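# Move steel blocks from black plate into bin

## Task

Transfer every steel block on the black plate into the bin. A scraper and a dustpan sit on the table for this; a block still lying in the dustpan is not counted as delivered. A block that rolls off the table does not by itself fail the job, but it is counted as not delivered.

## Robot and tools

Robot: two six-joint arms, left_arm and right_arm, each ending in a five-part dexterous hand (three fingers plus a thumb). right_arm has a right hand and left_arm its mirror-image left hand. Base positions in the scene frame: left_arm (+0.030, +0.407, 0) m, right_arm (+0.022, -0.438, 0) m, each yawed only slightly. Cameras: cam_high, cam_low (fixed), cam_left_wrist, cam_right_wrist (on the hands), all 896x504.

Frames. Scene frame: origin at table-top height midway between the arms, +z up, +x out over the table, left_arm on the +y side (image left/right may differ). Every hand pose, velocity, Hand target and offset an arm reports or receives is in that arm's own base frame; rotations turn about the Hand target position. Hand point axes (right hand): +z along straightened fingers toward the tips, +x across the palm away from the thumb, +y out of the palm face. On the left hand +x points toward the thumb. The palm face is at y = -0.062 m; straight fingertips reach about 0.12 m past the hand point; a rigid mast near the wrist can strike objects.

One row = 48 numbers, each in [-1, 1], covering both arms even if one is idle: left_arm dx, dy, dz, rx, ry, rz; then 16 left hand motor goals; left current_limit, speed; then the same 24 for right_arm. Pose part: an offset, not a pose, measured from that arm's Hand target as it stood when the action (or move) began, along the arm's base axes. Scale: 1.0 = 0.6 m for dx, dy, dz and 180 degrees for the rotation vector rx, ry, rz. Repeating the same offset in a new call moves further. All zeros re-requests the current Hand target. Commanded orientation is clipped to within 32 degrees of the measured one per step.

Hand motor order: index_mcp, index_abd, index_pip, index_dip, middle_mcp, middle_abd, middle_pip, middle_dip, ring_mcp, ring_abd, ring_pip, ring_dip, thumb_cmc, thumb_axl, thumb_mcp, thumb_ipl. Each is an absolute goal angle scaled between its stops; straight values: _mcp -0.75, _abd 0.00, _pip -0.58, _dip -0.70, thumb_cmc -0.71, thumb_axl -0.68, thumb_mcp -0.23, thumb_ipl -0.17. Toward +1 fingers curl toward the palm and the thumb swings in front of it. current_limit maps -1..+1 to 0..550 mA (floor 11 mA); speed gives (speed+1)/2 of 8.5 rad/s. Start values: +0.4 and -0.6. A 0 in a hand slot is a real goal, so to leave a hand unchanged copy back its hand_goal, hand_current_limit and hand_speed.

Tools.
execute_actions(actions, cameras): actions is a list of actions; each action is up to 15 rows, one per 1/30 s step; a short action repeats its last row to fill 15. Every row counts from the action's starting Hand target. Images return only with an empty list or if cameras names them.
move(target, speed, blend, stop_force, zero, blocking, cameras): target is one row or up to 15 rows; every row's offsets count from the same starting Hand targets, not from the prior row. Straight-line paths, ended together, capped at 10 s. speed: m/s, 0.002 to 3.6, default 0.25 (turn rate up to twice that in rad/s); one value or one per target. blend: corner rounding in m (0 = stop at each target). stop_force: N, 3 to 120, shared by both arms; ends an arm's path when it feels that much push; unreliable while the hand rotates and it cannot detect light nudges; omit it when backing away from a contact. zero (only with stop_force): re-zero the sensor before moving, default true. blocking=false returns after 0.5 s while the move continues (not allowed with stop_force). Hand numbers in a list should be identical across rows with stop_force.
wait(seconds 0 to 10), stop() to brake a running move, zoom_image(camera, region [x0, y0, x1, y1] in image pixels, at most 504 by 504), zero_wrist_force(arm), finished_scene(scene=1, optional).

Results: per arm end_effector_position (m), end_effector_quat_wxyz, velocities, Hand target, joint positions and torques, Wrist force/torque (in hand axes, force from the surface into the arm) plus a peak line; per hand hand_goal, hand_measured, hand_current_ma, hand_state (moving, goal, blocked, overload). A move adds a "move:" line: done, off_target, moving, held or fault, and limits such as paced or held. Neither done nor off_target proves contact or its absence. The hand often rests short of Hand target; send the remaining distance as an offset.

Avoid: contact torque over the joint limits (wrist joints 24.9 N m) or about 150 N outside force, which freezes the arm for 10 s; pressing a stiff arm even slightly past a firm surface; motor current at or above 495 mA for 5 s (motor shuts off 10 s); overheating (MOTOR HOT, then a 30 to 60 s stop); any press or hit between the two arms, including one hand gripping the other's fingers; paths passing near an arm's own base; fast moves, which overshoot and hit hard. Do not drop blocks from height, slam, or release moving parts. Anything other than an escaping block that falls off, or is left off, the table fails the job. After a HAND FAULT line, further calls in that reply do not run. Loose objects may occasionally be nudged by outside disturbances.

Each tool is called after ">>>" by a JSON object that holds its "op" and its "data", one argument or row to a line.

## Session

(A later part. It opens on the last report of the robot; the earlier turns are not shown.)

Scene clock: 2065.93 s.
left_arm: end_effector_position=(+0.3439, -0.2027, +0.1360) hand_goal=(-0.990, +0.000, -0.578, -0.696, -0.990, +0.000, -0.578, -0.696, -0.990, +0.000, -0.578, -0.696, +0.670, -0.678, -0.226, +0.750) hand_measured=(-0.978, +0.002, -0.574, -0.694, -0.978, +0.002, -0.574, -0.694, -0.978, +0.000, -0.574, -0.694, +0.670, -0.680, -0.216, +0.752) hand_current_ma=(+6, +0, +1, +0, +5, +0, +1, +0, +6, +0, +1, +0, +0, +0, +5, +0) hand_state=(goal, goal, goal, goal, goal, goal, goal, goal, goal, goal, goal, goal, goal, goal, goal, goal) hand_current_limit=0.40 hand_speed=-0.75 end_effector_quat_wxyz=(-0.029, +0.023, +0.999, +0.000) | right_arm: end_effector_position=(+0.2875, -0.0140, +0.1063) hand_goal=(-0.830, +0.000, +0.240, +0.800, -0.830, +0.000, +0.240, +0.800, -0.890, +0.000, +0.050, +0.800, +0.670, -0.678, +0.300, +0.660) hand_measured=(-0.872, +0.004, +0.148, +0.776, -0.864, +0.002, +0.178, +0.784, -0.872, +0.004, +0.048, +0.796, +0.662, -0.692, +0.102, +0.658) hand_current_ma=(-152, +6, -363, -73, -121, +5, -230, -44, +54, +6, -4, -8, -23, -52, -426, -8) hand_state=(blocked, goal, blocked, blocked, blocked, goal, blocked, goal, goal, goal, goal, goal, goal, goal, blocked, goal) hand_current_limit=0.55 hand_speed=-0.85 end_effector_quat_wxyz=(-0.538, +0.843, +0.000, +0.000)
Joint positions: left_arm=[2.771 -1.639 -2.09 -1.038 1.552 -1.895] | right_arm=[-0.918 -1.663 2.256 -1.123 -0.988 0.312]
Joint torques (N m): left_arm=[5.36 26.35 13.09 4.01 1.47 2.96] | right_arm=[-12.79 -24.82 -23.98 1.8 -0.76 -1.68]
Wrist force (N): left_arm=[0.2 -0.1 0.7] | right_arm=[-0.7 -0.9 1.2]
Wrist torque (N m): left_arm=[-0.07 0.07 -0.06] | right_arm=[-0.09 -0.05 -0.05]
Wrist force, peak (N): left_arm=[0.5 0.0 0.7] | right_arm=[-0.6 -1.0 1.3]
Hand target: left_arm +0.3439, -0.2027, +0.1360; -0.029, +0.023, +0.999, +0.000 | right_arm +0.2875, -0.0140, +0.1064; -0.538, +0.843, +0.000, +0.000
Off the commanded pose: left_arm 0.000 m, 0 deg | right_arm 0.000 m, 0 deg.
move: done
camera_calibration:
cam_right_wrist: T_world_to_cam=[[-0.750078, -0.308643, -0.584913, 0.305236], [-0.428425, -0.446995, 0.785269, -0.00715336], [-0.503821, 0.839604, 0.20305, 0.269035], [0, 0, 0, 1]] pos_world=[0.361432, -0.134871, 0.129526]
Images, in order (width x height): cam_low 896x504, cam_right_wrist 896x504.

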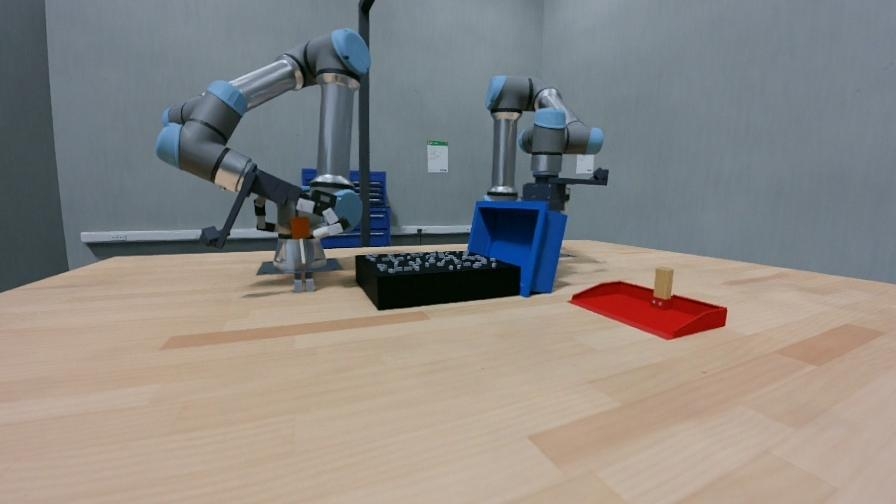

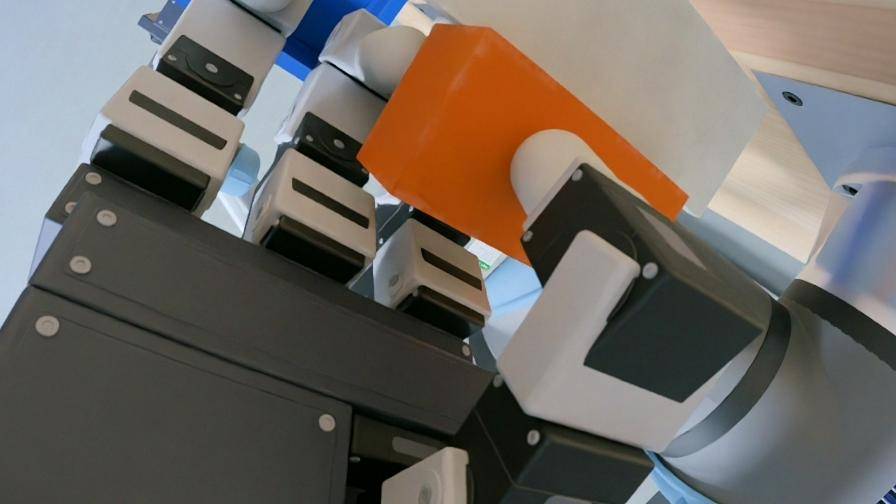

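>>> {"op": "move", "data": {
  "target": [
    [0,0,0,0,0,0,-0.99,0,-0.577,-0.696,-0.99,0,-0.577,-0.696,-0.99,0,-0.577,-0.696,0.671,-0.678,-0.225,0.751,0.4,-0.75,0.0492,0.1483,0.0728,0.0556,0,0.0056,-0.83,0,0.24,0.80,-0.83,0,0.24,0.80,-0.89,0,0.05,0.80,0.671,-0.678,0.3,0.66,0.55,-0.85]
  ],
  "cameras": ["cam_low","cam_high","cam_right_wrist"],
  "speed": 0.08
}}

>>> {"op": "zoom_image", "data": {
  "camera": "cam_low",
  "region": [290, 170, 450, 310]
}}

>>> {"op": "zoom_image", "data": {
  "camera": "cam_high",
  "region": [280, 190, 480, 330]
}}

Scene clock: 2102.33 s.
left_arm: end_effector_position=(+0.3439, -0.2027, +0.1360) hand_goal=(-0.990, +0.000, -0.578, -0.696, -0.990, +0.000, -0.578, -0.696, -0.990, +0.000, -0.578, -0.696, +0.670, -0.678, -0.226, +0.750) hand_measured=(-0.978, +0.002, -0.574, -0.694, -0.978, +0.002, -0.574, -0.694, -0.978, +0.000, -0.574, -0.694, +0.670, -0.680, -0.216, +0.752) hand_current_ma=(+6, +0, +1, +0, +5, +0, +1, +0, +6, +0, +1, +0, +0, +0, +5, +0) hand_state=(goal, goal, goal, goal, goal, goal, goal, goal, goal, goal, goal, goal, goal, goal, goal, goal) hand_current_limit=0.40 hand_speed=-0.75 end_effector_quat_wxyz=(-0.029, +0.023, +0.999, +0.000) | right_arm: end_effector_position=(+0.3169, +0.0749, +0.1500) hand_goal=(-0.830, +0.000, +0.240, +0.800, -0.830, +0.000, +0.240, +0.800, -0.890, +0.000, +0.050, +0.800, +0.670, -0.678, +0.300, +0.660) hand_measured=(-0.872, +0.004, +0.148, +0.776, -0.864, +0.002, +0.178, +0.784, -0.872, +0.004, +0.048, +0.796, +0.662, -0.692, +0.102, +0.658) hand_current_ma=(-152, +6, -362, -73, -121, +5, -228, -44, +54, +6, -3, -8, -23, -52, -426, -8) hand_state=(blocked, goal, blocked, blocked, blocked, goal, blocked, goal, goal, goal, goal, goal, goal, goal, blocked, goal) hand_current_limit=0.55 hand_speed=-0.85 end_effector_quat_wxyz=(-0.609, +0.793, +0.008, -0.005)
Joint positions: left_arm=[2.771 -1.639 -2.09 -1.038 1.552 -1.895] | right_arm=[-0.722 -1.649 2.19 -0.919 -0.776 0.274]
Joint torques (N m): left_arm=[4.79 25.79 14.17 3.86 1.23 2.86] | right_arm=[10.74 -5.91 -24.07 2.15 1.88 -1.91]
Wrist force (N): left_arm=[0.4 0.0 0.5] | right_arm=[-0.5 -1.2 1.1]
Wrist torque (N m): left_arm=[-0.04 0.04 -0.05] | right_arm=[-0.11 -0.13 0.11]
Wrist force, peak (N): left_arm=[0.5 -0.1 0.8] | right_arm=[-0.4 -1.5 1.3]
Hand target: left_arm +0.3439, -0.2027, +0.1360; -0.029, +0.023, +0.999, +0.000 | right_arm +0.3170, +0.0750, +0.1501; -0.609, +0.793, +0.008, -0.005
Off the commanded pose: left_arm 0.000 m, 0 deg | right_arm 0.000 m, 0 deg.
move: done
camera_calibration:
cam_right_wrist: T_world_to_cam=[[-0.745513, -0.21527, -0.630769, 0.378793], [-0.419442, -0.583948, 0.695035, 0.0318947], [-0.517957, 0.782728, 0.345047, 0.187847], [0, 0, 0, 1]] pos_world=[0.393069, -0.046865, 0.151947]
Images, in order (width x height): cam_high 896x504, cam_low 896x504, cam_right_wrist 896x504.

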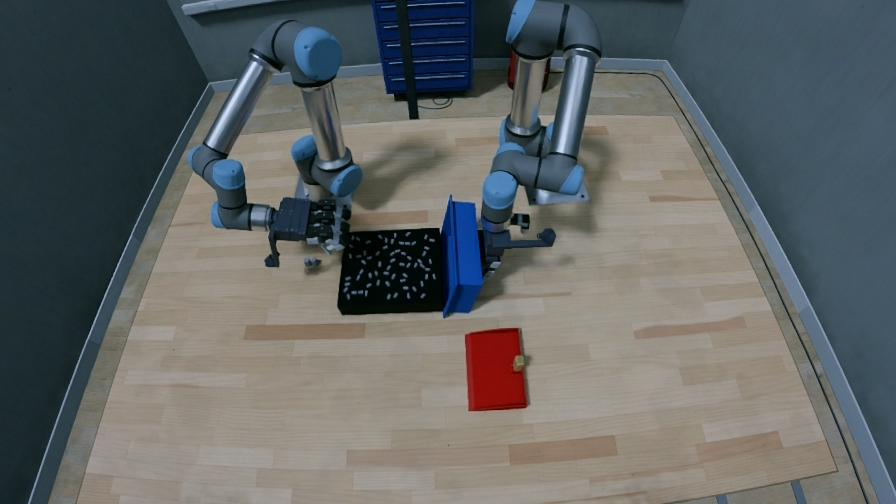

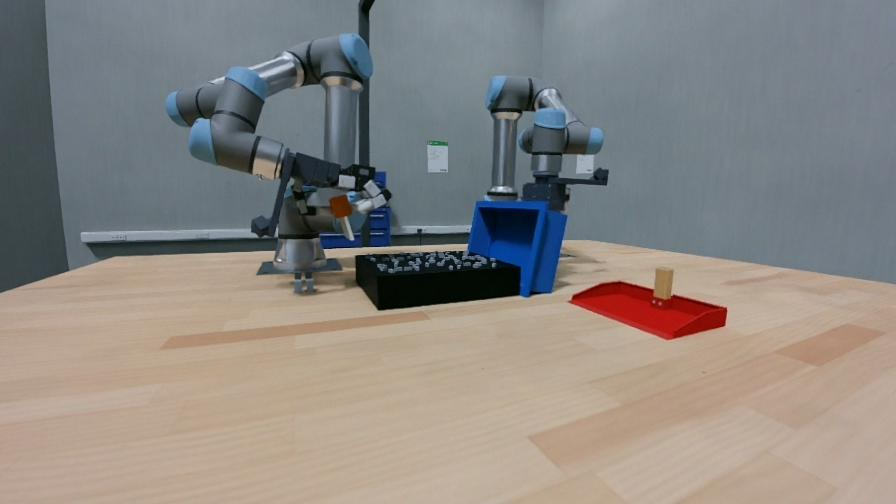

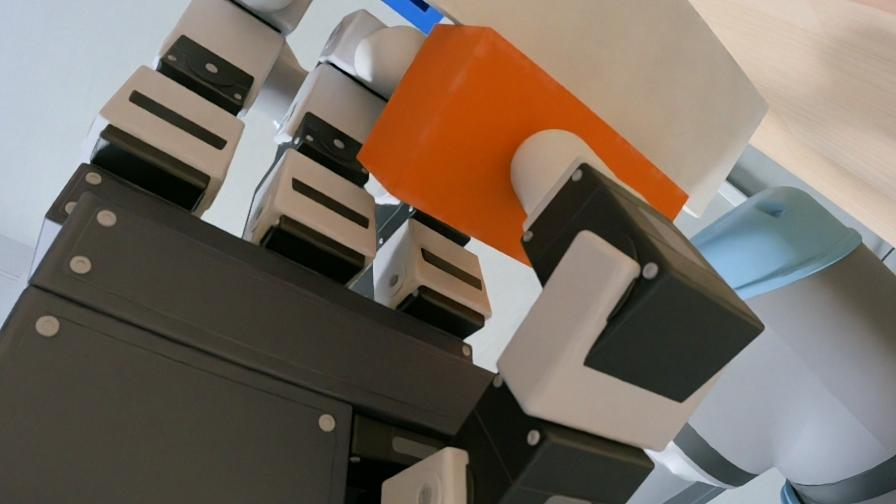

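Scaled by 3.150 from the camera's 896x504 image, which has a finer 1280x720 frame.

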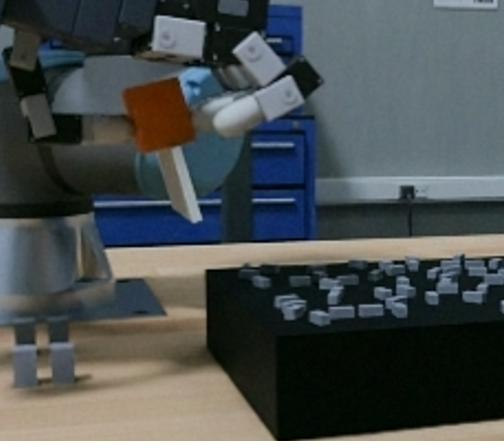

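Scaled by 2.520 from the camera's 896x504 image, which has a finer 1280x720 frame.

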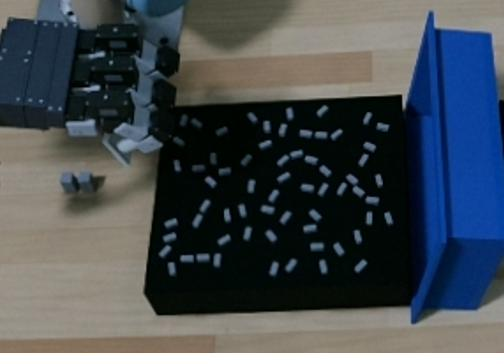

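>>> {"op": "move", "data": {
  "target": [
    [0,0,0,0,0,0,-0.99,0,-0.577,-0.696,-0.99,0,-0.577,-0.696,-0.99,0,-0.577,-0.696,0.671,-0.678,-0.225,0.751,0.4,-0.75,0,0,-0.1075,0,0,0,-0.83,0,0.24,0.80,-0.83,0,0.24,0.80,-0.89,0,0.05,0.80,0.671,-0.678,0.3,0.66,0.55,-0.85]
  ],
  "cameras": ["cam_low","cam_high"],
  "speed": 0.04,
  "stop_force": 4
}}

>>> {"op": "zoom_image", "data": {
  "camera": "cam_low",
  "region": [310, 200, 430, 310]
}}

>>> {"op": "zoom_image", "data": {
  "camera": "cam_high",
  "region": [290, 200, 390, 290]
}}

Scene clock: 2120.97 s.
left_arm: end_effector_position=(+0.3439, -0.2027, +0.1360) hand_goal=(-0.990, +0.000, -0.578, -0.696, -0.990, +0.000, -0.578, -0.696, -0.990, +0.000, -0.578, -0.696, +0.670, -0.678, -0.226, +0.750) hand_measured=(-0.978, +0.002, -0.574, -0.694, -0.978, +0.002, -0.574, -0.694, -0.978, +0.000, -0.574, -0.694, +0.670, -0.680, -0.216, +0.752) hand_current_ma=(+6, +0, +1, +0, +5, +0, +1, +0, +6, +0, +1, +0, +0, +0, +5, +0) hand_state=(goal, goal, goal, goal, goal, goal, goal, goal, goal, goal, goal, goal, goal, goal, goal, goal) hand_current_limit=0.40 hand_speed=-0.75 end_effector_quat_wxyz=(-0.029, +0.023, +0.999, +0.000) | right_arm: end_effector_position=(+0.3170, +0.0750, +0.0856) hand_goal=(-0.830, +0.000, +0.240, +0.800, -0.830, +0.000, +0.240, +0.800, -0.890, +0.000, +0.050, +0.800, +0.670, -0.678, +0.300, +0.660) hand_measured=(-0.872, +0.004, +0.148, +0.776, -0.864, +0.002, +0.178, +0.784, -0.872, +0.004, +0.048, +0.796, +0.662, -0.692, +0.102, +0.658) hand_current_ma=(-153, +6, -361, -73, -121, +5, -228, -44, +54, +6, -3, -8, -23, -52, -426, -8) hand_state=(blocked, goal, blocked, blocked, blocked, goal, blocked, goal, goal, goal, goal, goal, goal, goal, blocked, goal) hand_current_limit=0.55 hand_speed=-0.85 end_effector_quat_wxyz=(-0.609, +0.793, +0.008, -0.005)
Joint positions: left_arm=[2.771 -1.639 -2.09 -1.038 1.552 -1.895] | right_arm=[-0.722 -1.533 2.283 -1.128 -0.776 0.274]
Joint torques (N m): left_arm=[3.97 25.07 13.04 3.89 1.31 2.95] | right_arm=[10.34 -8.57 -5.96 -0.88 1.9 1.55]
Wrist force (N): left_arm=[0.3 0.0 0.5] | right_arm=[-0.4 -1.3 1.3]
Wrist torque (N m): left_arm=[-0.05 0.06 -0.05] | right_arm=[-0.13 -0.14 0.14]
Wrist force, peak (N): left_arm=[0.6 0.1 0.7] | right_arm=[-0.7 -1.6 1.1]
Hand target: left_arm +0.3439, -0.2027, +0.1360; -0.029, +0.023, +0.999, +0.000 | right_arm +0.3170, +0.0750, +0.0856; -0.609, +0.793, +0.008, -0.005
Off the commanded pose: left_arm 0.000 m, 0 deg | right_arm 0.000 m, 0 deg.
move: done
Images, in order (width x height): cam_high 896x504, cam_low 896x504.

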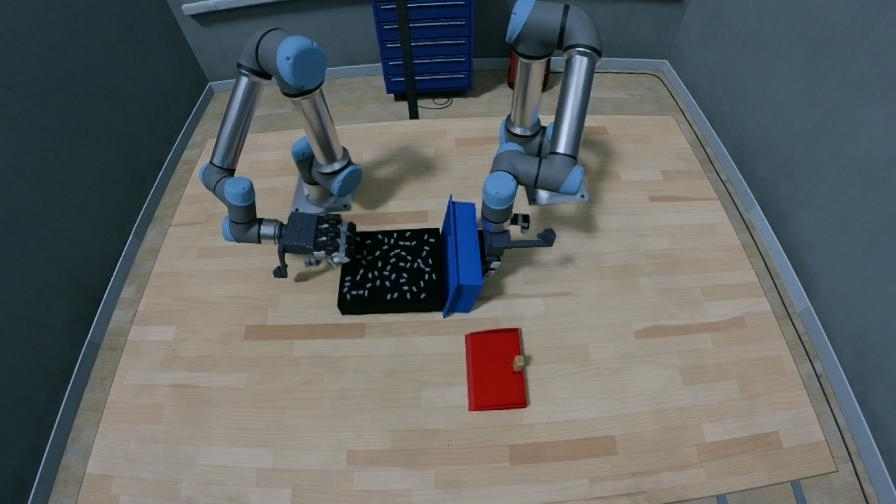

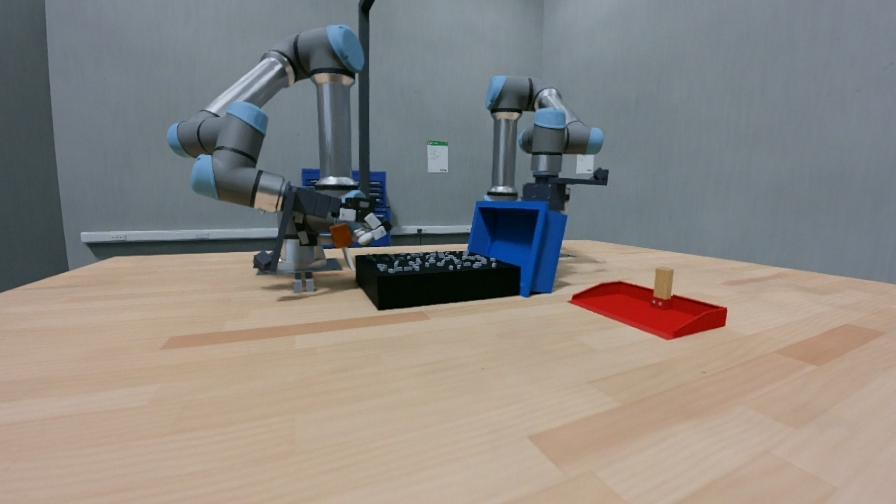

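Scaled by 4.200 from the camera's 896x504 image, which has a finer 1280x720 frame.

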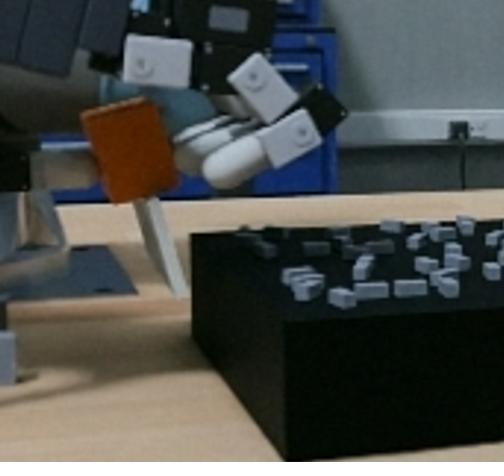

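Scaled by 5.040 from the camera's 896x504 image, which has a finer 1280x720 frame.

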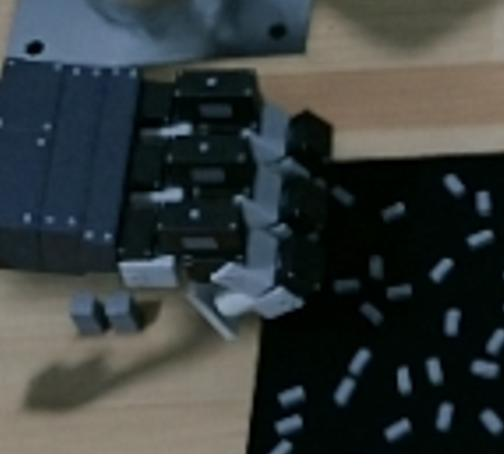

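>>> {"op": "move", "data": {
  "target": [
    [0,0,0,0,0,0,-0.99,0,-0.577,-0.696,-0.99,0,-0.577,-0.696,-0.99,0,-0.577,-0.696,0.671,-0.678,-0.225,0.751,0.4,-0.75,0,0.06,0,0,0,0,-0.83,0,0.24,0.80,-0.83,0,0.24,0.80,-0.89,0,0.05,0.80,0.671,-0.678,0.3,0.66,0.55,-0.85]
  ],
  "cameras": ["cam_low","cam_high"],
  "speed": 0.012,
  "stop_force": 3
}}

>>> {"op": "zoom_image", "data": {
  "camera": "cam_low",
  "region": [310, 200, 430, 310]
}}

>>> {"op": "zoom_image", "data": {
  "camera": "cam_high",
  "region": [290, 200, 390, 290]
}}

Scene clock: 2142.37 s.
left_arm: end_effector_position=(+0.3439, -0.2027, +0.1360) hand_goal=(-0.990, +0.000, -0.578, -0.696, -0.990, +0.000, -0.578, -0.696, -0.990, +0.000, -0.578, -0.696, +0.670, -0.678, -0.226, +0.750) hand_measured=(-0.978, +0.002, -0.574, -0.694, -0.978, +0.002, -0.574, -0.694, -0.978, +0.000, -0.574, -0.694, +0.670, -0.680, -0.216, +0.752) hand_current_ma=(+6, +0, +1, +0, +5, +0, +1, +0, +6, +0, +1, +0, +0, +0, +5, +0) hand_state=(goal, goal, goal, goal, goal, goal, goal, goal, goal, goal, goal, goal, goal, goal, goal, goal) hand_current_limit=0.40 hand_speed=-0.75 end_effector_quat_wxyz=(-0.029, +0.023, +0.999, +0.000) | right_arm: end_effector_position=(+0.3170, +0.1079, +0.0856) hand_goal=(-0.830, +0.000, +0.240, +0.800, -0.830, +0.000, +0.240, +0.800, -0.890, +0.000, +0.050, +0.800, +0.670, -0.678, +0.300, +0.660) hand_measured=(-0.872, +0.004, +0.152, +0.760, -0.872, +0.002, +0.178, +0.760, -0.872, +0.004, +0.048, +0.796, +0.668, -0.684, +0.112, +0.714) hand_current_ma=(-151, +6, -340, -137, -153, +5, -229, -138, +54, +6, -3, -8, -5, -21, -426, +274) hand_state=(blocked, goal, blocked, blocked, blocked, goal, blocked, blocked, goal, goal, goal, goal, goal, goal, blocked, blocked) hand_current_limit=0.55 hand_speed=-0.85 end_effector_quat_wxyz=(-0.609, +0.793, +0.008, -0.005)
Joint positions: left_arm=[2.771 -1.639 -2.09 -1.038 1.552 -1.895] | right_arm=[-0.646 -1.561 2.317 -1.165 -0.706 0.317]
Joint torques (N m): left_arm=[3.97 24.47 14.57 3.8 1.14 2.94] | right_arm=[-12.23 -7.42 -20.66 2.26 -0.26 -1.87]
Wrist force (N): left_arm=[0.5 0.1 0.5] | right_arm=[-0.8 -0.7 -1.0]
Wrist torque (N m): left_arm=[-0.03 0.03 -0.04] | right_arm=[-0.21 -0.26 0.03]
Wrist force, peak (N): left_arm=[0.7 0.0 0.5] | right_arm=[-1.4 0.2 -2.0]
Hand target: left_arm +0.3439, -0.2027, +0.1360; -0.029, +0.023, +0.999, +0.000 | right_arm +0.3170, +0.1079, +0.0856; -0.609, +0.793, +0.008, -0.005 (not the last commanded pose)
Off the commanded pose: left_arm 0.000 m, 0 deg | right_arm 0.003 m, 0 deg.
move: contact (right_arm)
Images, in order (width x height): cam_high 896x504, cam_low 896x504.

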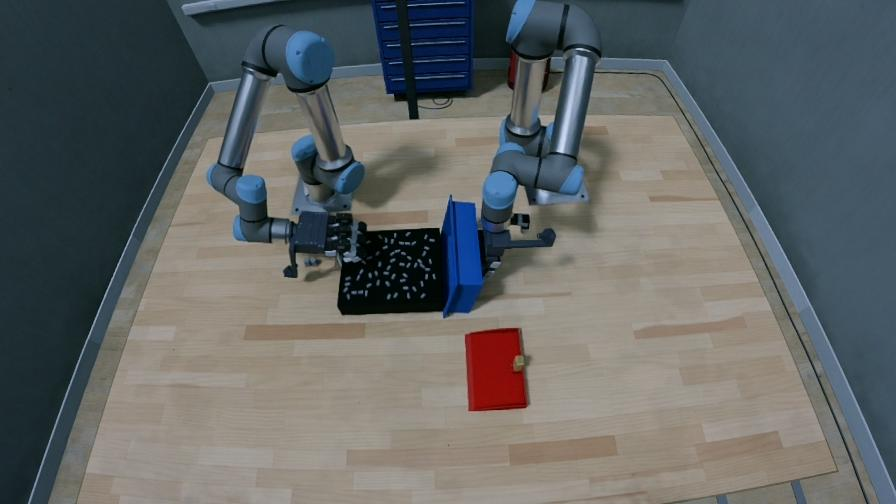

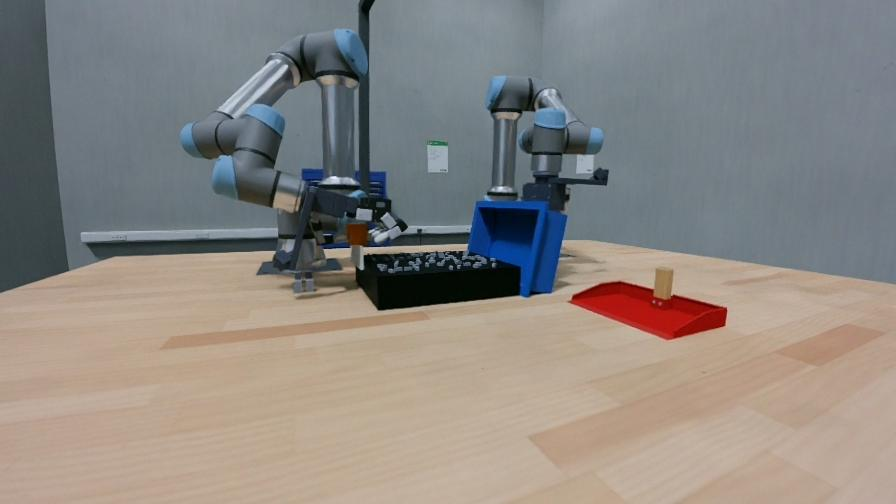

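Scaled by 4.200 from the camera's 896x504 image, which has a finer 1280x720 frame.

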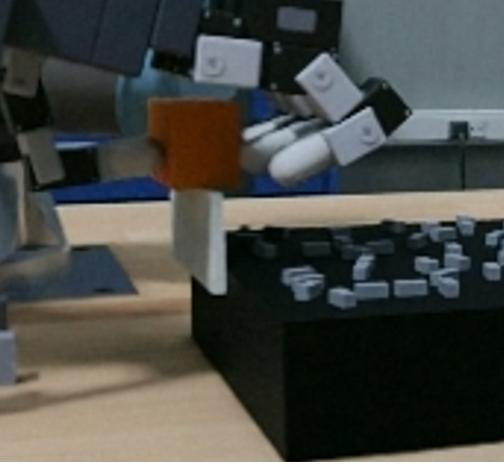

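Scaled by 5.040 from the camera's 896x504 image, which has a finer 1280x720 frame.

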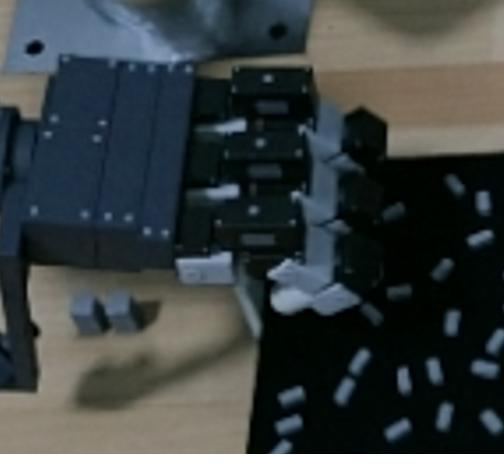

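>>> {"op": "move", "data": {
  "target": [
    [0,0,0,0,0,0,-0.99,0,-0.577,-0.696,-0.99,0,-0.577,-0.696,-0.99,0,-0.577,-0.696,0.671,-0.678,-0.225,0.751,0.4,-0.75,0,-0.0167,0,0,0,0,-0.83,0,0.24,0.80,-0.83,0,0.24,0.80,-0.89,0,0.05,0.80,0.671,-0.678,0.3,0.66,0.55,-0.85],
    [0,0,0,0,0,0,-0.99,0,-0.577,-0.696,-0.99,0,-0.577,-0.696,-0.99,0,-0.577,-0.696,0.671,-0.678,-0.225,0.751,0.4,-0.75,0,-0.0167,0.065,0,0,0,-0.83,0,0.24,0.80,-0.83,0,0.24,0.80,-0.89,0,0.05,0.80,0.671,-0.678,0.3,0.66,0.55,-0.85],
    [0,0,0,0,0,0,-0.99,0,-0.577,-0.696,-0.99,0,-0.577,-0.696,-0.99,0,-0.577,-0.696,0.671,-0.678,-0.225,0.751,0.4,-0.75,0,0.0167,0.065,0,0,0.0139,-0.83,0,0.24,0.80,-0.83,0,0.24,0.80,-0.89,0,0.05,0.80,0.671,-0.678,0.3,0.66,0.55,-0.85]
  ],
  "cameras": ["cam_low","cam_high"],
  "speed": 0.05,
  "blend": 0.003
}}

>>> {"op": "zoom_image", "data": {
  "camera": "cam_low",
  "region": [310, 190, 430, 310]
}}

>>> {"op": "zoom_image", "data": {
  "camera": "cam_high",
  "region": [290, 200, 390, 290]
}}

Scene clock: 2183.33 s.
left_arm: end_effector_position=(+0.3439, -0.2027, +0.1360) hand_goal=(-0.990, +0.000, -0.578, -0.696, -0.990, +0.000, -0.578, -0.696, -0.990, +0.000, -0.578, -0.696, +0.670, -0.678, -0.226, +0.750) hand_measured=(-0.978, +0.002, -0.574, -0.694, -0.978, +0.002, -0.574, -0.694, -0.978, +0.000, -0.574, -0.694, +0.670, -0.680, -0.216, +0.752) hand_current_ma=(+6, +0, +1, +0, +5, +0, +1, +0, +6, +0, +1, +0, +0, +0, +5, +0) hand_state=(goal, goal, goal, goal, goal, goal, goal, goal, goal, goal, goal, goal, goal, goal, goal, goal) hand_current_limit=0.40 hand_speed=-0.75 end_effector_quat_wxyz=(-0.029, +0.023, +0.999, +0.000) | right_arm: end_effector_position=(+0.3170, +0.1179, +0.1246) hand_goal=(-0.830, +0.000, +0.240, +0.800, -0.830, +0.000, +0.240, +0.800, -0.890, +0.000, +0.050, +0.800, +0.670, -0.678, +0.300, +0.660) hand_measured=(-0.878, +0.002, +0.152, +0.760, -0.872, +0.002, +0.178, +0.772, -0.872, +0.004, +0.048, +0.796, +0.662, -0.692, +0.112, +0.658) hand_current_ma=(-180, +5, -340, -135, -154, +5, -229, -88, +54, +6, -3, -8, -19, -48, -426, -4) hand_state=(blocked, goal, blocked, blocked, blocked, goal, blocked, blocked, goal, goal, goal, goal, goal, goal, blocked, goal) hand_current_limit=0.55 hand_speed=-0.85 end_effector_quat_wxyz=(-0.609, +0.793, +0.025, -0.018)
Joint positions: left_arm=[2.771 -1.639 -2.09 -1.038 1.552 -1.895] | right_arm=[-0.603 -1.624 2.249 -1.034 -0.706 0.317]
Joint torques (N m): left_arm=[3.66 25.13 14.33 3.71 1.01 3.03] | right_arm=[10.83 -6.72 -23.42 -1.13 2.06 1.47]
Wrist force (N): left_arm=[0.5 0.0 0.3] | right_arm=[-0.6 -1.2 1.4]
Wrist torque (N m): left_arm=[-0.02 0.03 -0.04] | right_arm=[-0.12 -0.09 -0.05]
Wrist force, peak (N): left_arm=[0.7 0.0 0.6] | right_arm=[-0.6 -1.4 1.7]
Hand target: left_arm +0.3439, -0.2027, +0.1360; -0.029, +0.023, +0.999, +0.000 | right_arm +0.3170, +0.1179, +0.1246; -0.609, +0.793, +0.025, -0.018
Off the commanded pose: left_arm 0.000 m, 0 deg | right_arm 0.000 m, 0 deg.
move: done
Images, in order (width x height): cam_high 896x504, cam_low 896x504.

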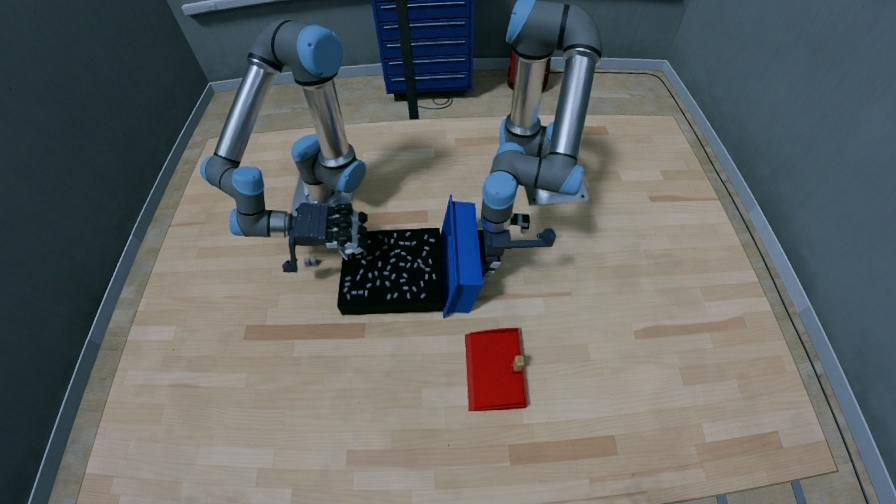

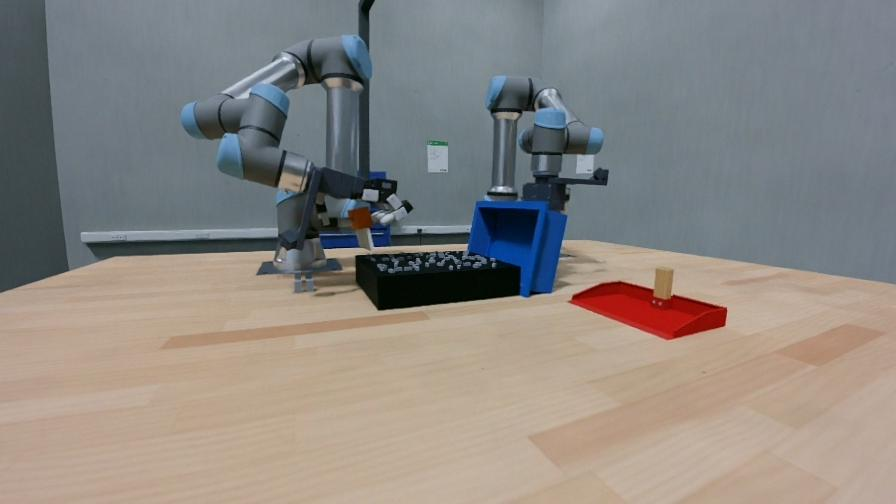

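Scaled by 4.200 from the camera's 896x504 image, which has a finer 1280x720 frame.

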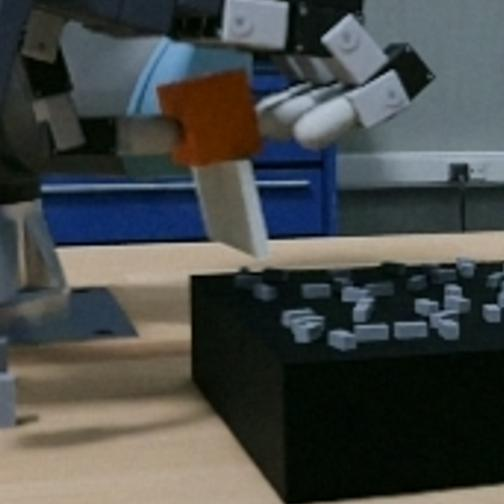

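Scaled by 5.040 from the camera's 896x504 image, which has a finer 1280x720 frame.

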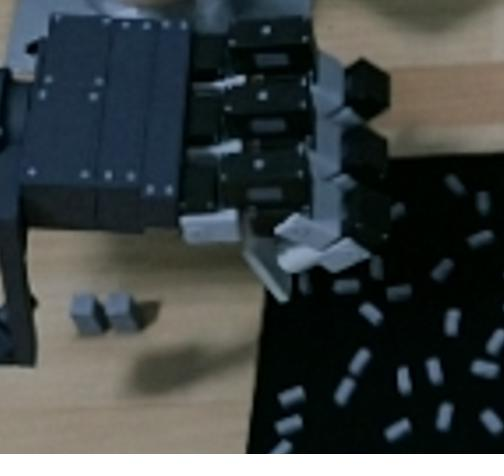

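>>> {"op": "move", "data": {
  "target": [
    [0,0,0,0,0,0,-0.99,0,-0.577,-0.696,-0.99,0,-0.577,-0.696,-0.99,0,-0.577,-0.696,0.671,-0.678,-0.225,0.751,0.4,-0.75,0,-0.02,0,0,0,0,-0.83,0,0.24,0.80,-0.83,0,0.24,0.80,-0.89,0,0.05,0.80,0.671,-0.678,0.3,0.66,0.55,-0.85]
  ],
  "speed": 0.05
}}

>>> {"op": "move", "data": {
  "target": [
    [0,0,0,0,0,0,-0.99,0,-0.577,-0.696,-0.99,0,-0.577,-0.696,-0.99,0,-0.577,-0.696,0.671,-0.678,-0.225,0.751,0.4,-0.75,0,0,-0.055,0,0,0,-0.83,0,0.24,0.80,-0.83,0,0.24,0.80,-0.89,0,0.05,0.80,0.671,-0.678,0.3,0.66,0.55,-0.85]
  ],
  "cameras": ["cam_low","cam_high"],
  "speed": 0.015,
  "stop_force": 3
}}

>>> {"op": "zoom_image", "data": {
  "camera": "cam_low",
  "region": [310, 190, 430, 310]
}}

>>> {"op": "zoom_image", "data": {
  "camera": "cam_high",
  "region": [290, 200, 390, 290]
}}

Scene clock: 2198.80 s.
left_arm: end_effector_position=(+0.3439, -0.2027, +0.1360) hand_goal=(-0.990, +0.000, -0.578, -0.696, -0.990, +0.000, -0.578, -0.696, -0.990, +0.000, -0.578, -0.696, +0.670, -0.678, -0.226, +0.750) hand_measured=(-0.978, +0.002, -0.574, -0.694, -0.978, +0.002, -0.574, -0.694, -0.978, +0.000, -0.574, -0.694, +0.670, -0.680, -0.216, +0.752) hand_current_ma=(+6, +0, +1, +0, +5, +0, +1, +0, +6, +0, +1, +0, +0, +0, +5, +0) hand_state=(goal, goal, goal, goal, goal, goal, goal, goal, goal, goal, goal, goal, goal, goal, goal, goal) hand_current_limit=0.40 hand_speed=-0.75 end_effector_quat_wxyz=(-0.029, +0.023, +0.999, +0.000) | right_arm: end_effector_position=(+0.3170, +0.1060, +0.1246) hand_goal=(-0.830, +0.000, +0.240, +0.800, -0.830, +0.000, +0.240, +0.800, -0.890, +0.000, +0.050, +0.800, +0.670, -0.678, +0.300, +0.660) hand_measured=(-0.878, +0.002, +0.152, +0.760, -0.872, +0.002, +0.178, +0.772, -0.872, +0.004, +0.048, +0.796, +0.662, -0.692, +0.112, +0.658) hand_current_ma=(-180, +5, -340, -135, -154, +5, -229, -88, +54, +6, -3, -8, -19, -48, -426, -4) hand_state=(blocked, goal, blocked, blocked, blocked, goal, blocked, blocked, goal, goal, goal, goal, goal, goal, blocked, goal) hand_current_limit=0.55 hand_speed=-0.85 end_effector_quat_wxyz=(-0.609, +0.793, +0.025, -0.018)
Joint positions: left_arm=[2.771 -1.639 -2.09 -1.038 1.552 -1.895] | right_arm=[-0.632 -1.614 2.238 -1.02 -0.733 0.299]
Joint torques (N m): left_arm=[3.43 24.41 14.52 3.89 0.84 3.02] | right_arm=[-12.87 -6.84 -22.47 1.91 -0.64 -1.88]
Wrist force (N): left_arm=[0.5 0.0 0.5] | right_arm=[-0.6 -1.1 1.2]
Wrist torque (N m): left_arm=[-0.05 0.04 -0.04] | right_arm=[-0.10 -0.09 0.11]
Wrist force, peak (N): left_arm=[0.6 -0.1 0.6] | right_arm=[-0.5 -1.3 1.7]
Hand target: left_arm +0.3439, -0.2027, +0.1360; -0.029, +0.023, +0.999, +0.000 | right_arm +0.3170, +0.1059, +0.1246; -0.609, +0.793, +0.025, -0.018
Off the commanded pose: left_arm 0.000 m, 0 deg | right_arm 0.000 m, 0 deg.
move: done

Scene clock: 2201.37 s.
left_arm: end_effector_position=(+0.3439, -0.2027, +0.1360) hand_goal=(-0.990, +0.000, -0.578, -0.696, -0.990, +0.000, -0.578, -0.696, -0.990, +0.000, -0.578, -0.696, +0.670, -0.678, -0.226, +0.750) hand_measured=(-0.978, +0.002, -0.574, -0.694, -0.978, +0.002, -0.574, -0.694, -0.978, +0.000, -0.574, -0.694, +0.670, -0.680, -0.216, +0.752) hand_current_ma=(+6, +0, +1, +0, +5, +0, +1, +0, +6, +0, +1, +0, +0, +0, +5, +0) hand_state=(goal, goal, goal, goal, goal, goal, goal, goal, goal, goal, goal, goal, goal, goal, goal, goal) hand_current_limit=0.40 hand_speed=-0.75 end_effector_quat_wxyz=(-0.029, +0.023, +0.999, +0.000) | right_arm: end_effector_position=(+0.3169, +0.1059, +0.1022) hand_goal=(-0.830, +0.000, +0.240, +0.800, -0.830, +0.000, +0.240, +0.800, -0.890, +0.000, +0.050, +0.800, +0.670, -0.678, +0.300, +0.660) hand_measured=(-0.888, +0.002, +0.154, +0.790, -0.872, +0.002, +0.178, +0.780, -0.872, +0.004, +0.048, +0.796, +0.662, -0.692, +0.112, +0.662) hand_current_ma=(-222, +4, -331, -27, -154, +5, -229, -61, +54, +6, -3, -8, -20, -48, -426, +8) hand_state=(blocked, goal, blocked, goal, blocked, goal, blocked, blocked, goal, goal, goal, goal, goal, goal, blocked, goal) hand_current_limit=0.55 hand_speed=-0.85 end_effector_quat_wxyz=(-0.609, +0.793, +0.025, -0.018)
Joint positions: left_arm=[2.771 -1.639 -2.09 -1.038 1.552 -1.895] | right_arm=[-0.632 -1.573 2.27 -1.093 -0.733 0.299]
Joint torques (N m): left_arm=[3.53 24.51 14.22 3.97 0.92 3.08] | right_arm=[-10.87 -26.96 -22.35 1.94 -0.52 -1.77]
Wrist force (N): left_arm=[0.4 -0.1 0.4] | right_arm=[-0.6 -1.7 1.1]
Wrist torque (N m): left_arm=[-0.04 0.05 -0.05] | right_arm=[-0.12 -0.14 0.17]
Wrist force, peak (N): left_arm=[0.6 0.0 0.7] | right_arm=[0.6 -5.5 -0.3]
Hand target: left_arm +0.3439, -0.2027, +0.1360; -0.029, +0.023, +0.999, +0.000 | right_arm +0.3169, +0.1059, +0.1022; -0.609, +0.793, +0.025, -0.018 (not the last commanded pose)
Off the commanded pose: left_arm 0.000 m, 0 deg | right_arm 0.011 m, 0 deg.
move: contact (right_arm)
Images, in order (width x height): cam_high 896x504, cam_low 896x504.

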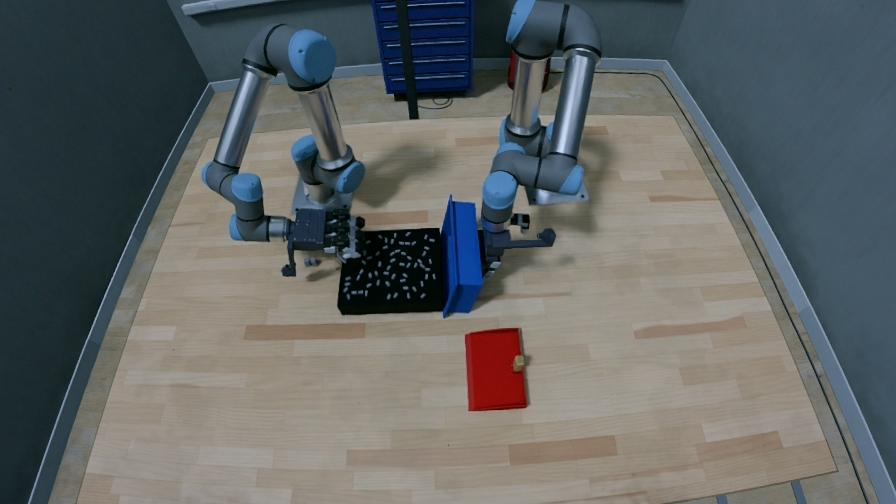

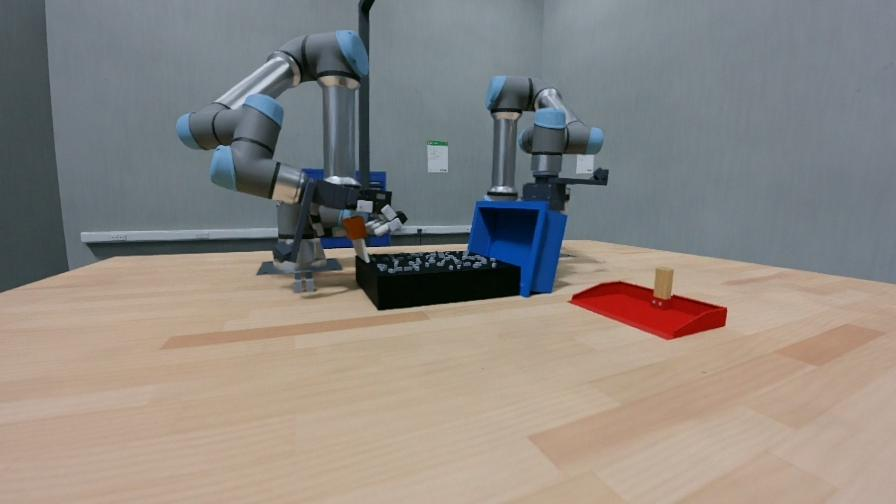

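Scaled by 4.200 from the camera's 896x504 image, which has a finer 1280x720 frame.

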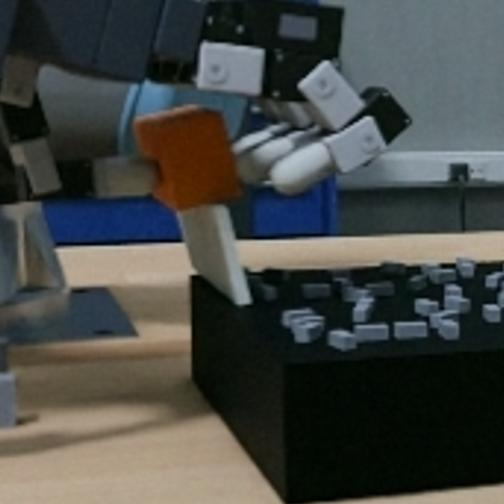

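Scaled by 5.040 from the camera's 896x504 image, which has a finer 1280x720 frame.

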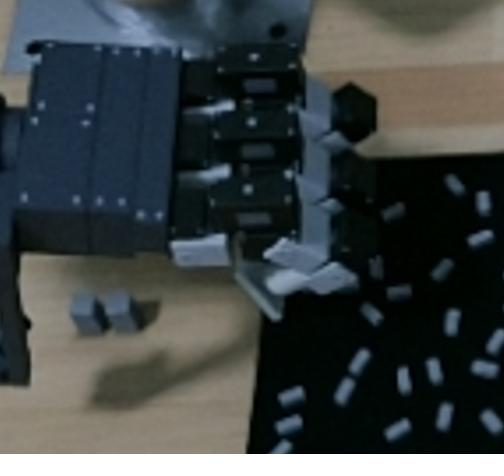

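>>> {"op": "move", "data": {
  "target": [0,0,0,0,0,0,-0.99,0,-0.577,-0.696,-0.99,0,-0.577,-0.696,-0.99,0,-0.577,-0.696,0.671,-0.678,-0.225,0.751,0.4,-0.75,0,0,0.002,0,0,0,-0.83,0,0.24,0.80,-0.83,0,0.24,0.80,-0.89,0,0.05,0.80,0.671,-0.678,0.3,0.66,0.55,-0.85],
  "speed": 0.03,
  "cameras": ["cam_high","cam_low","cam_right_wrist"]
}}

Scene clock: 2240.70 s.
left_arm: end_effector_position=(+0.3439, -0.2027, +0.1360) hand_goal=(-0.990, +0.000, -0.578, -0.696, -0.990, +0.000, -0.578, -0.696, -0.990, +0.000, -0.578, -0.696, +0.670, -0.678, -0.226, +0.750) hand_measured=(-0.978, +0.002, -0.574, -0.694, -0.978, +0.002, -0.574, -0.694, -0.978, +0.000, -0.574, -0.694, +0.670, -0.680, -0.216, +0.752) hand_current_ma=(+6, +0, +1, +0, +5, +0, +1, +0, +6, +0, +1, +0, +0, +0, +5, +0) hand_state=(goal, goal, goal, goal, goal, goal, goal, goal, goal, goal, goal, goal, goal, goal, goal, goal) hand_current_limit=0.40 hand_speed=-0.75 end_effector_quat_wxyz=(-0.029, +0.023, +0.999, +0.000) | right_arm: end_effector_position=(+0.3169, +0.1059, +0.1034) hand_goal=(-0.830, +0.000, +0.240, +0.800, -0.830, +0.000, +0.240, +0.800, -0.890, +0.000, +0.050, +0.800, +0.670, -0.678, +0.300, +0.660) hand_measured=(-0.888, +0.002, +0.154, +0.784, -0.872, +0.002, +0.178, +0.780, -0.872, +0.004, +0.048, +0.796, +0.662, -0.692, +0.112, +0.658) hand_current_ma=(-222, +4, -331, -45, -154, +5, -229, -61, +54, +6, -3, -8, -22, -51, -426, -5) hand_state=(blocked, goal, blocked, goal, blocked, goal, blocked, blocked, goal, goal, goal, goal, goal, goal, blocked, goal) hand_current_limit=0.55 hand_speed=-0.85 end_effector_quat_wxyz=(-0.609, +0.793, +0.025, -0.018)
Joint positions: left_arm=[2.771 -1.639 -2.09 -1.038 1.552 -1.895] | right_arm=[-0.632 -1.575 2.269 -1.089 -0.733 0.299]
Joint torques (N m): left_arm=[3.58 23.75 13.83 3.91 0.72 2.96] | right_arm=[-3.3 -26.82 -21.63 2.18 0.1 -1.55]
Wrist force (N): left_arm=[0.5 -0.1 0.4] | right_arm=[-0.5 -1.3 1.4]
Wrist torque (N m): left_arm=[-0.05 0.04 -0.04] | right_arm=[-0.13 -0.12 0.14]
Wrist force, peak (N): left_arm=[0.6 -0.2 0.6] | right_arm=[-0.6 -2.0 1.2]
Hand target: left_arm +0.3439, -0.2027, +0.1360; -0.029, +0.023, +0.999, +0.000 | right_arm +0.3169, +0.1059, +0.1034; -0.609, +0.793, +0.025, -0.018
Off the commanded pose: left_arm 0.000 m, 0 deg | right_arm 0.000 m, 0 deg.
move: done
camera_calibration:
cam_right_wrist: T_world_to_cam=[[-0.735389, -0.247593, -0.630794, 0.356229], [-0.393513, -0.601796, 0.694975, 0.0760065], [-0.55168, 0.759302, 0.345123, 0.192795], [0, 0, 0, 1]] pos_world=[0.398237, -0.012449, 0.105347]
Images, in order (width x height): cam_high 896x504, cam_low 896x504, cam_right_wrist 896x504.

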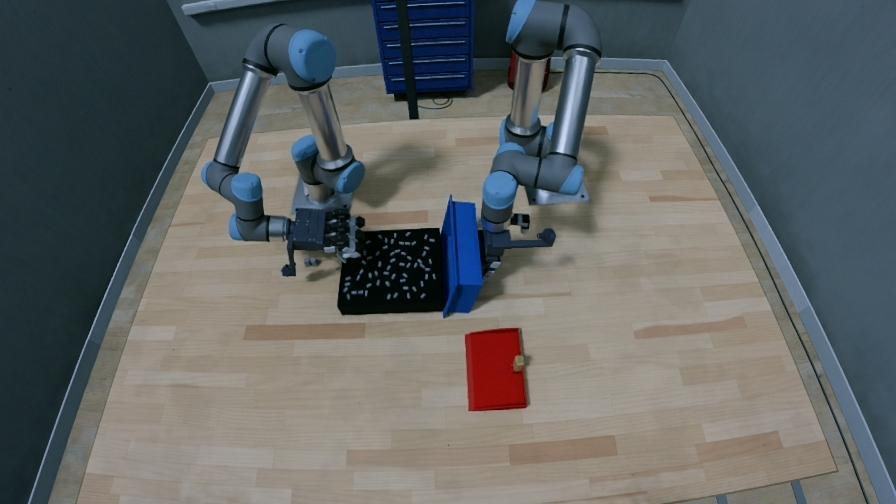

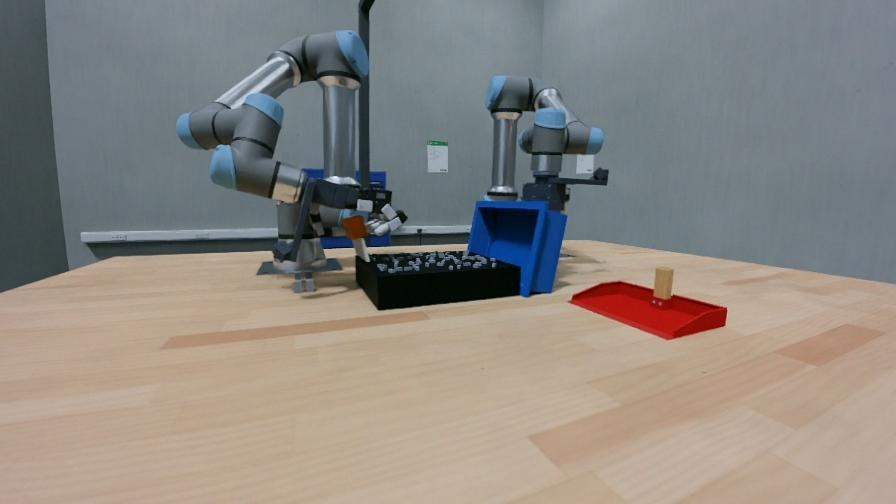

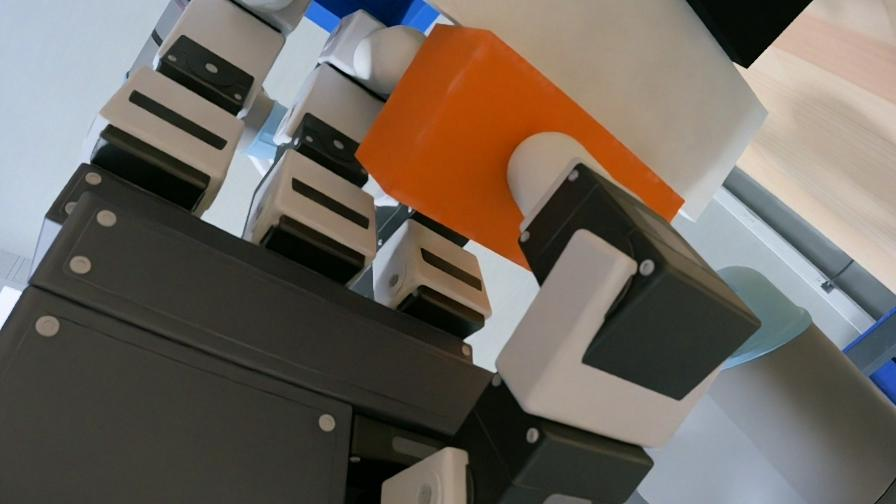

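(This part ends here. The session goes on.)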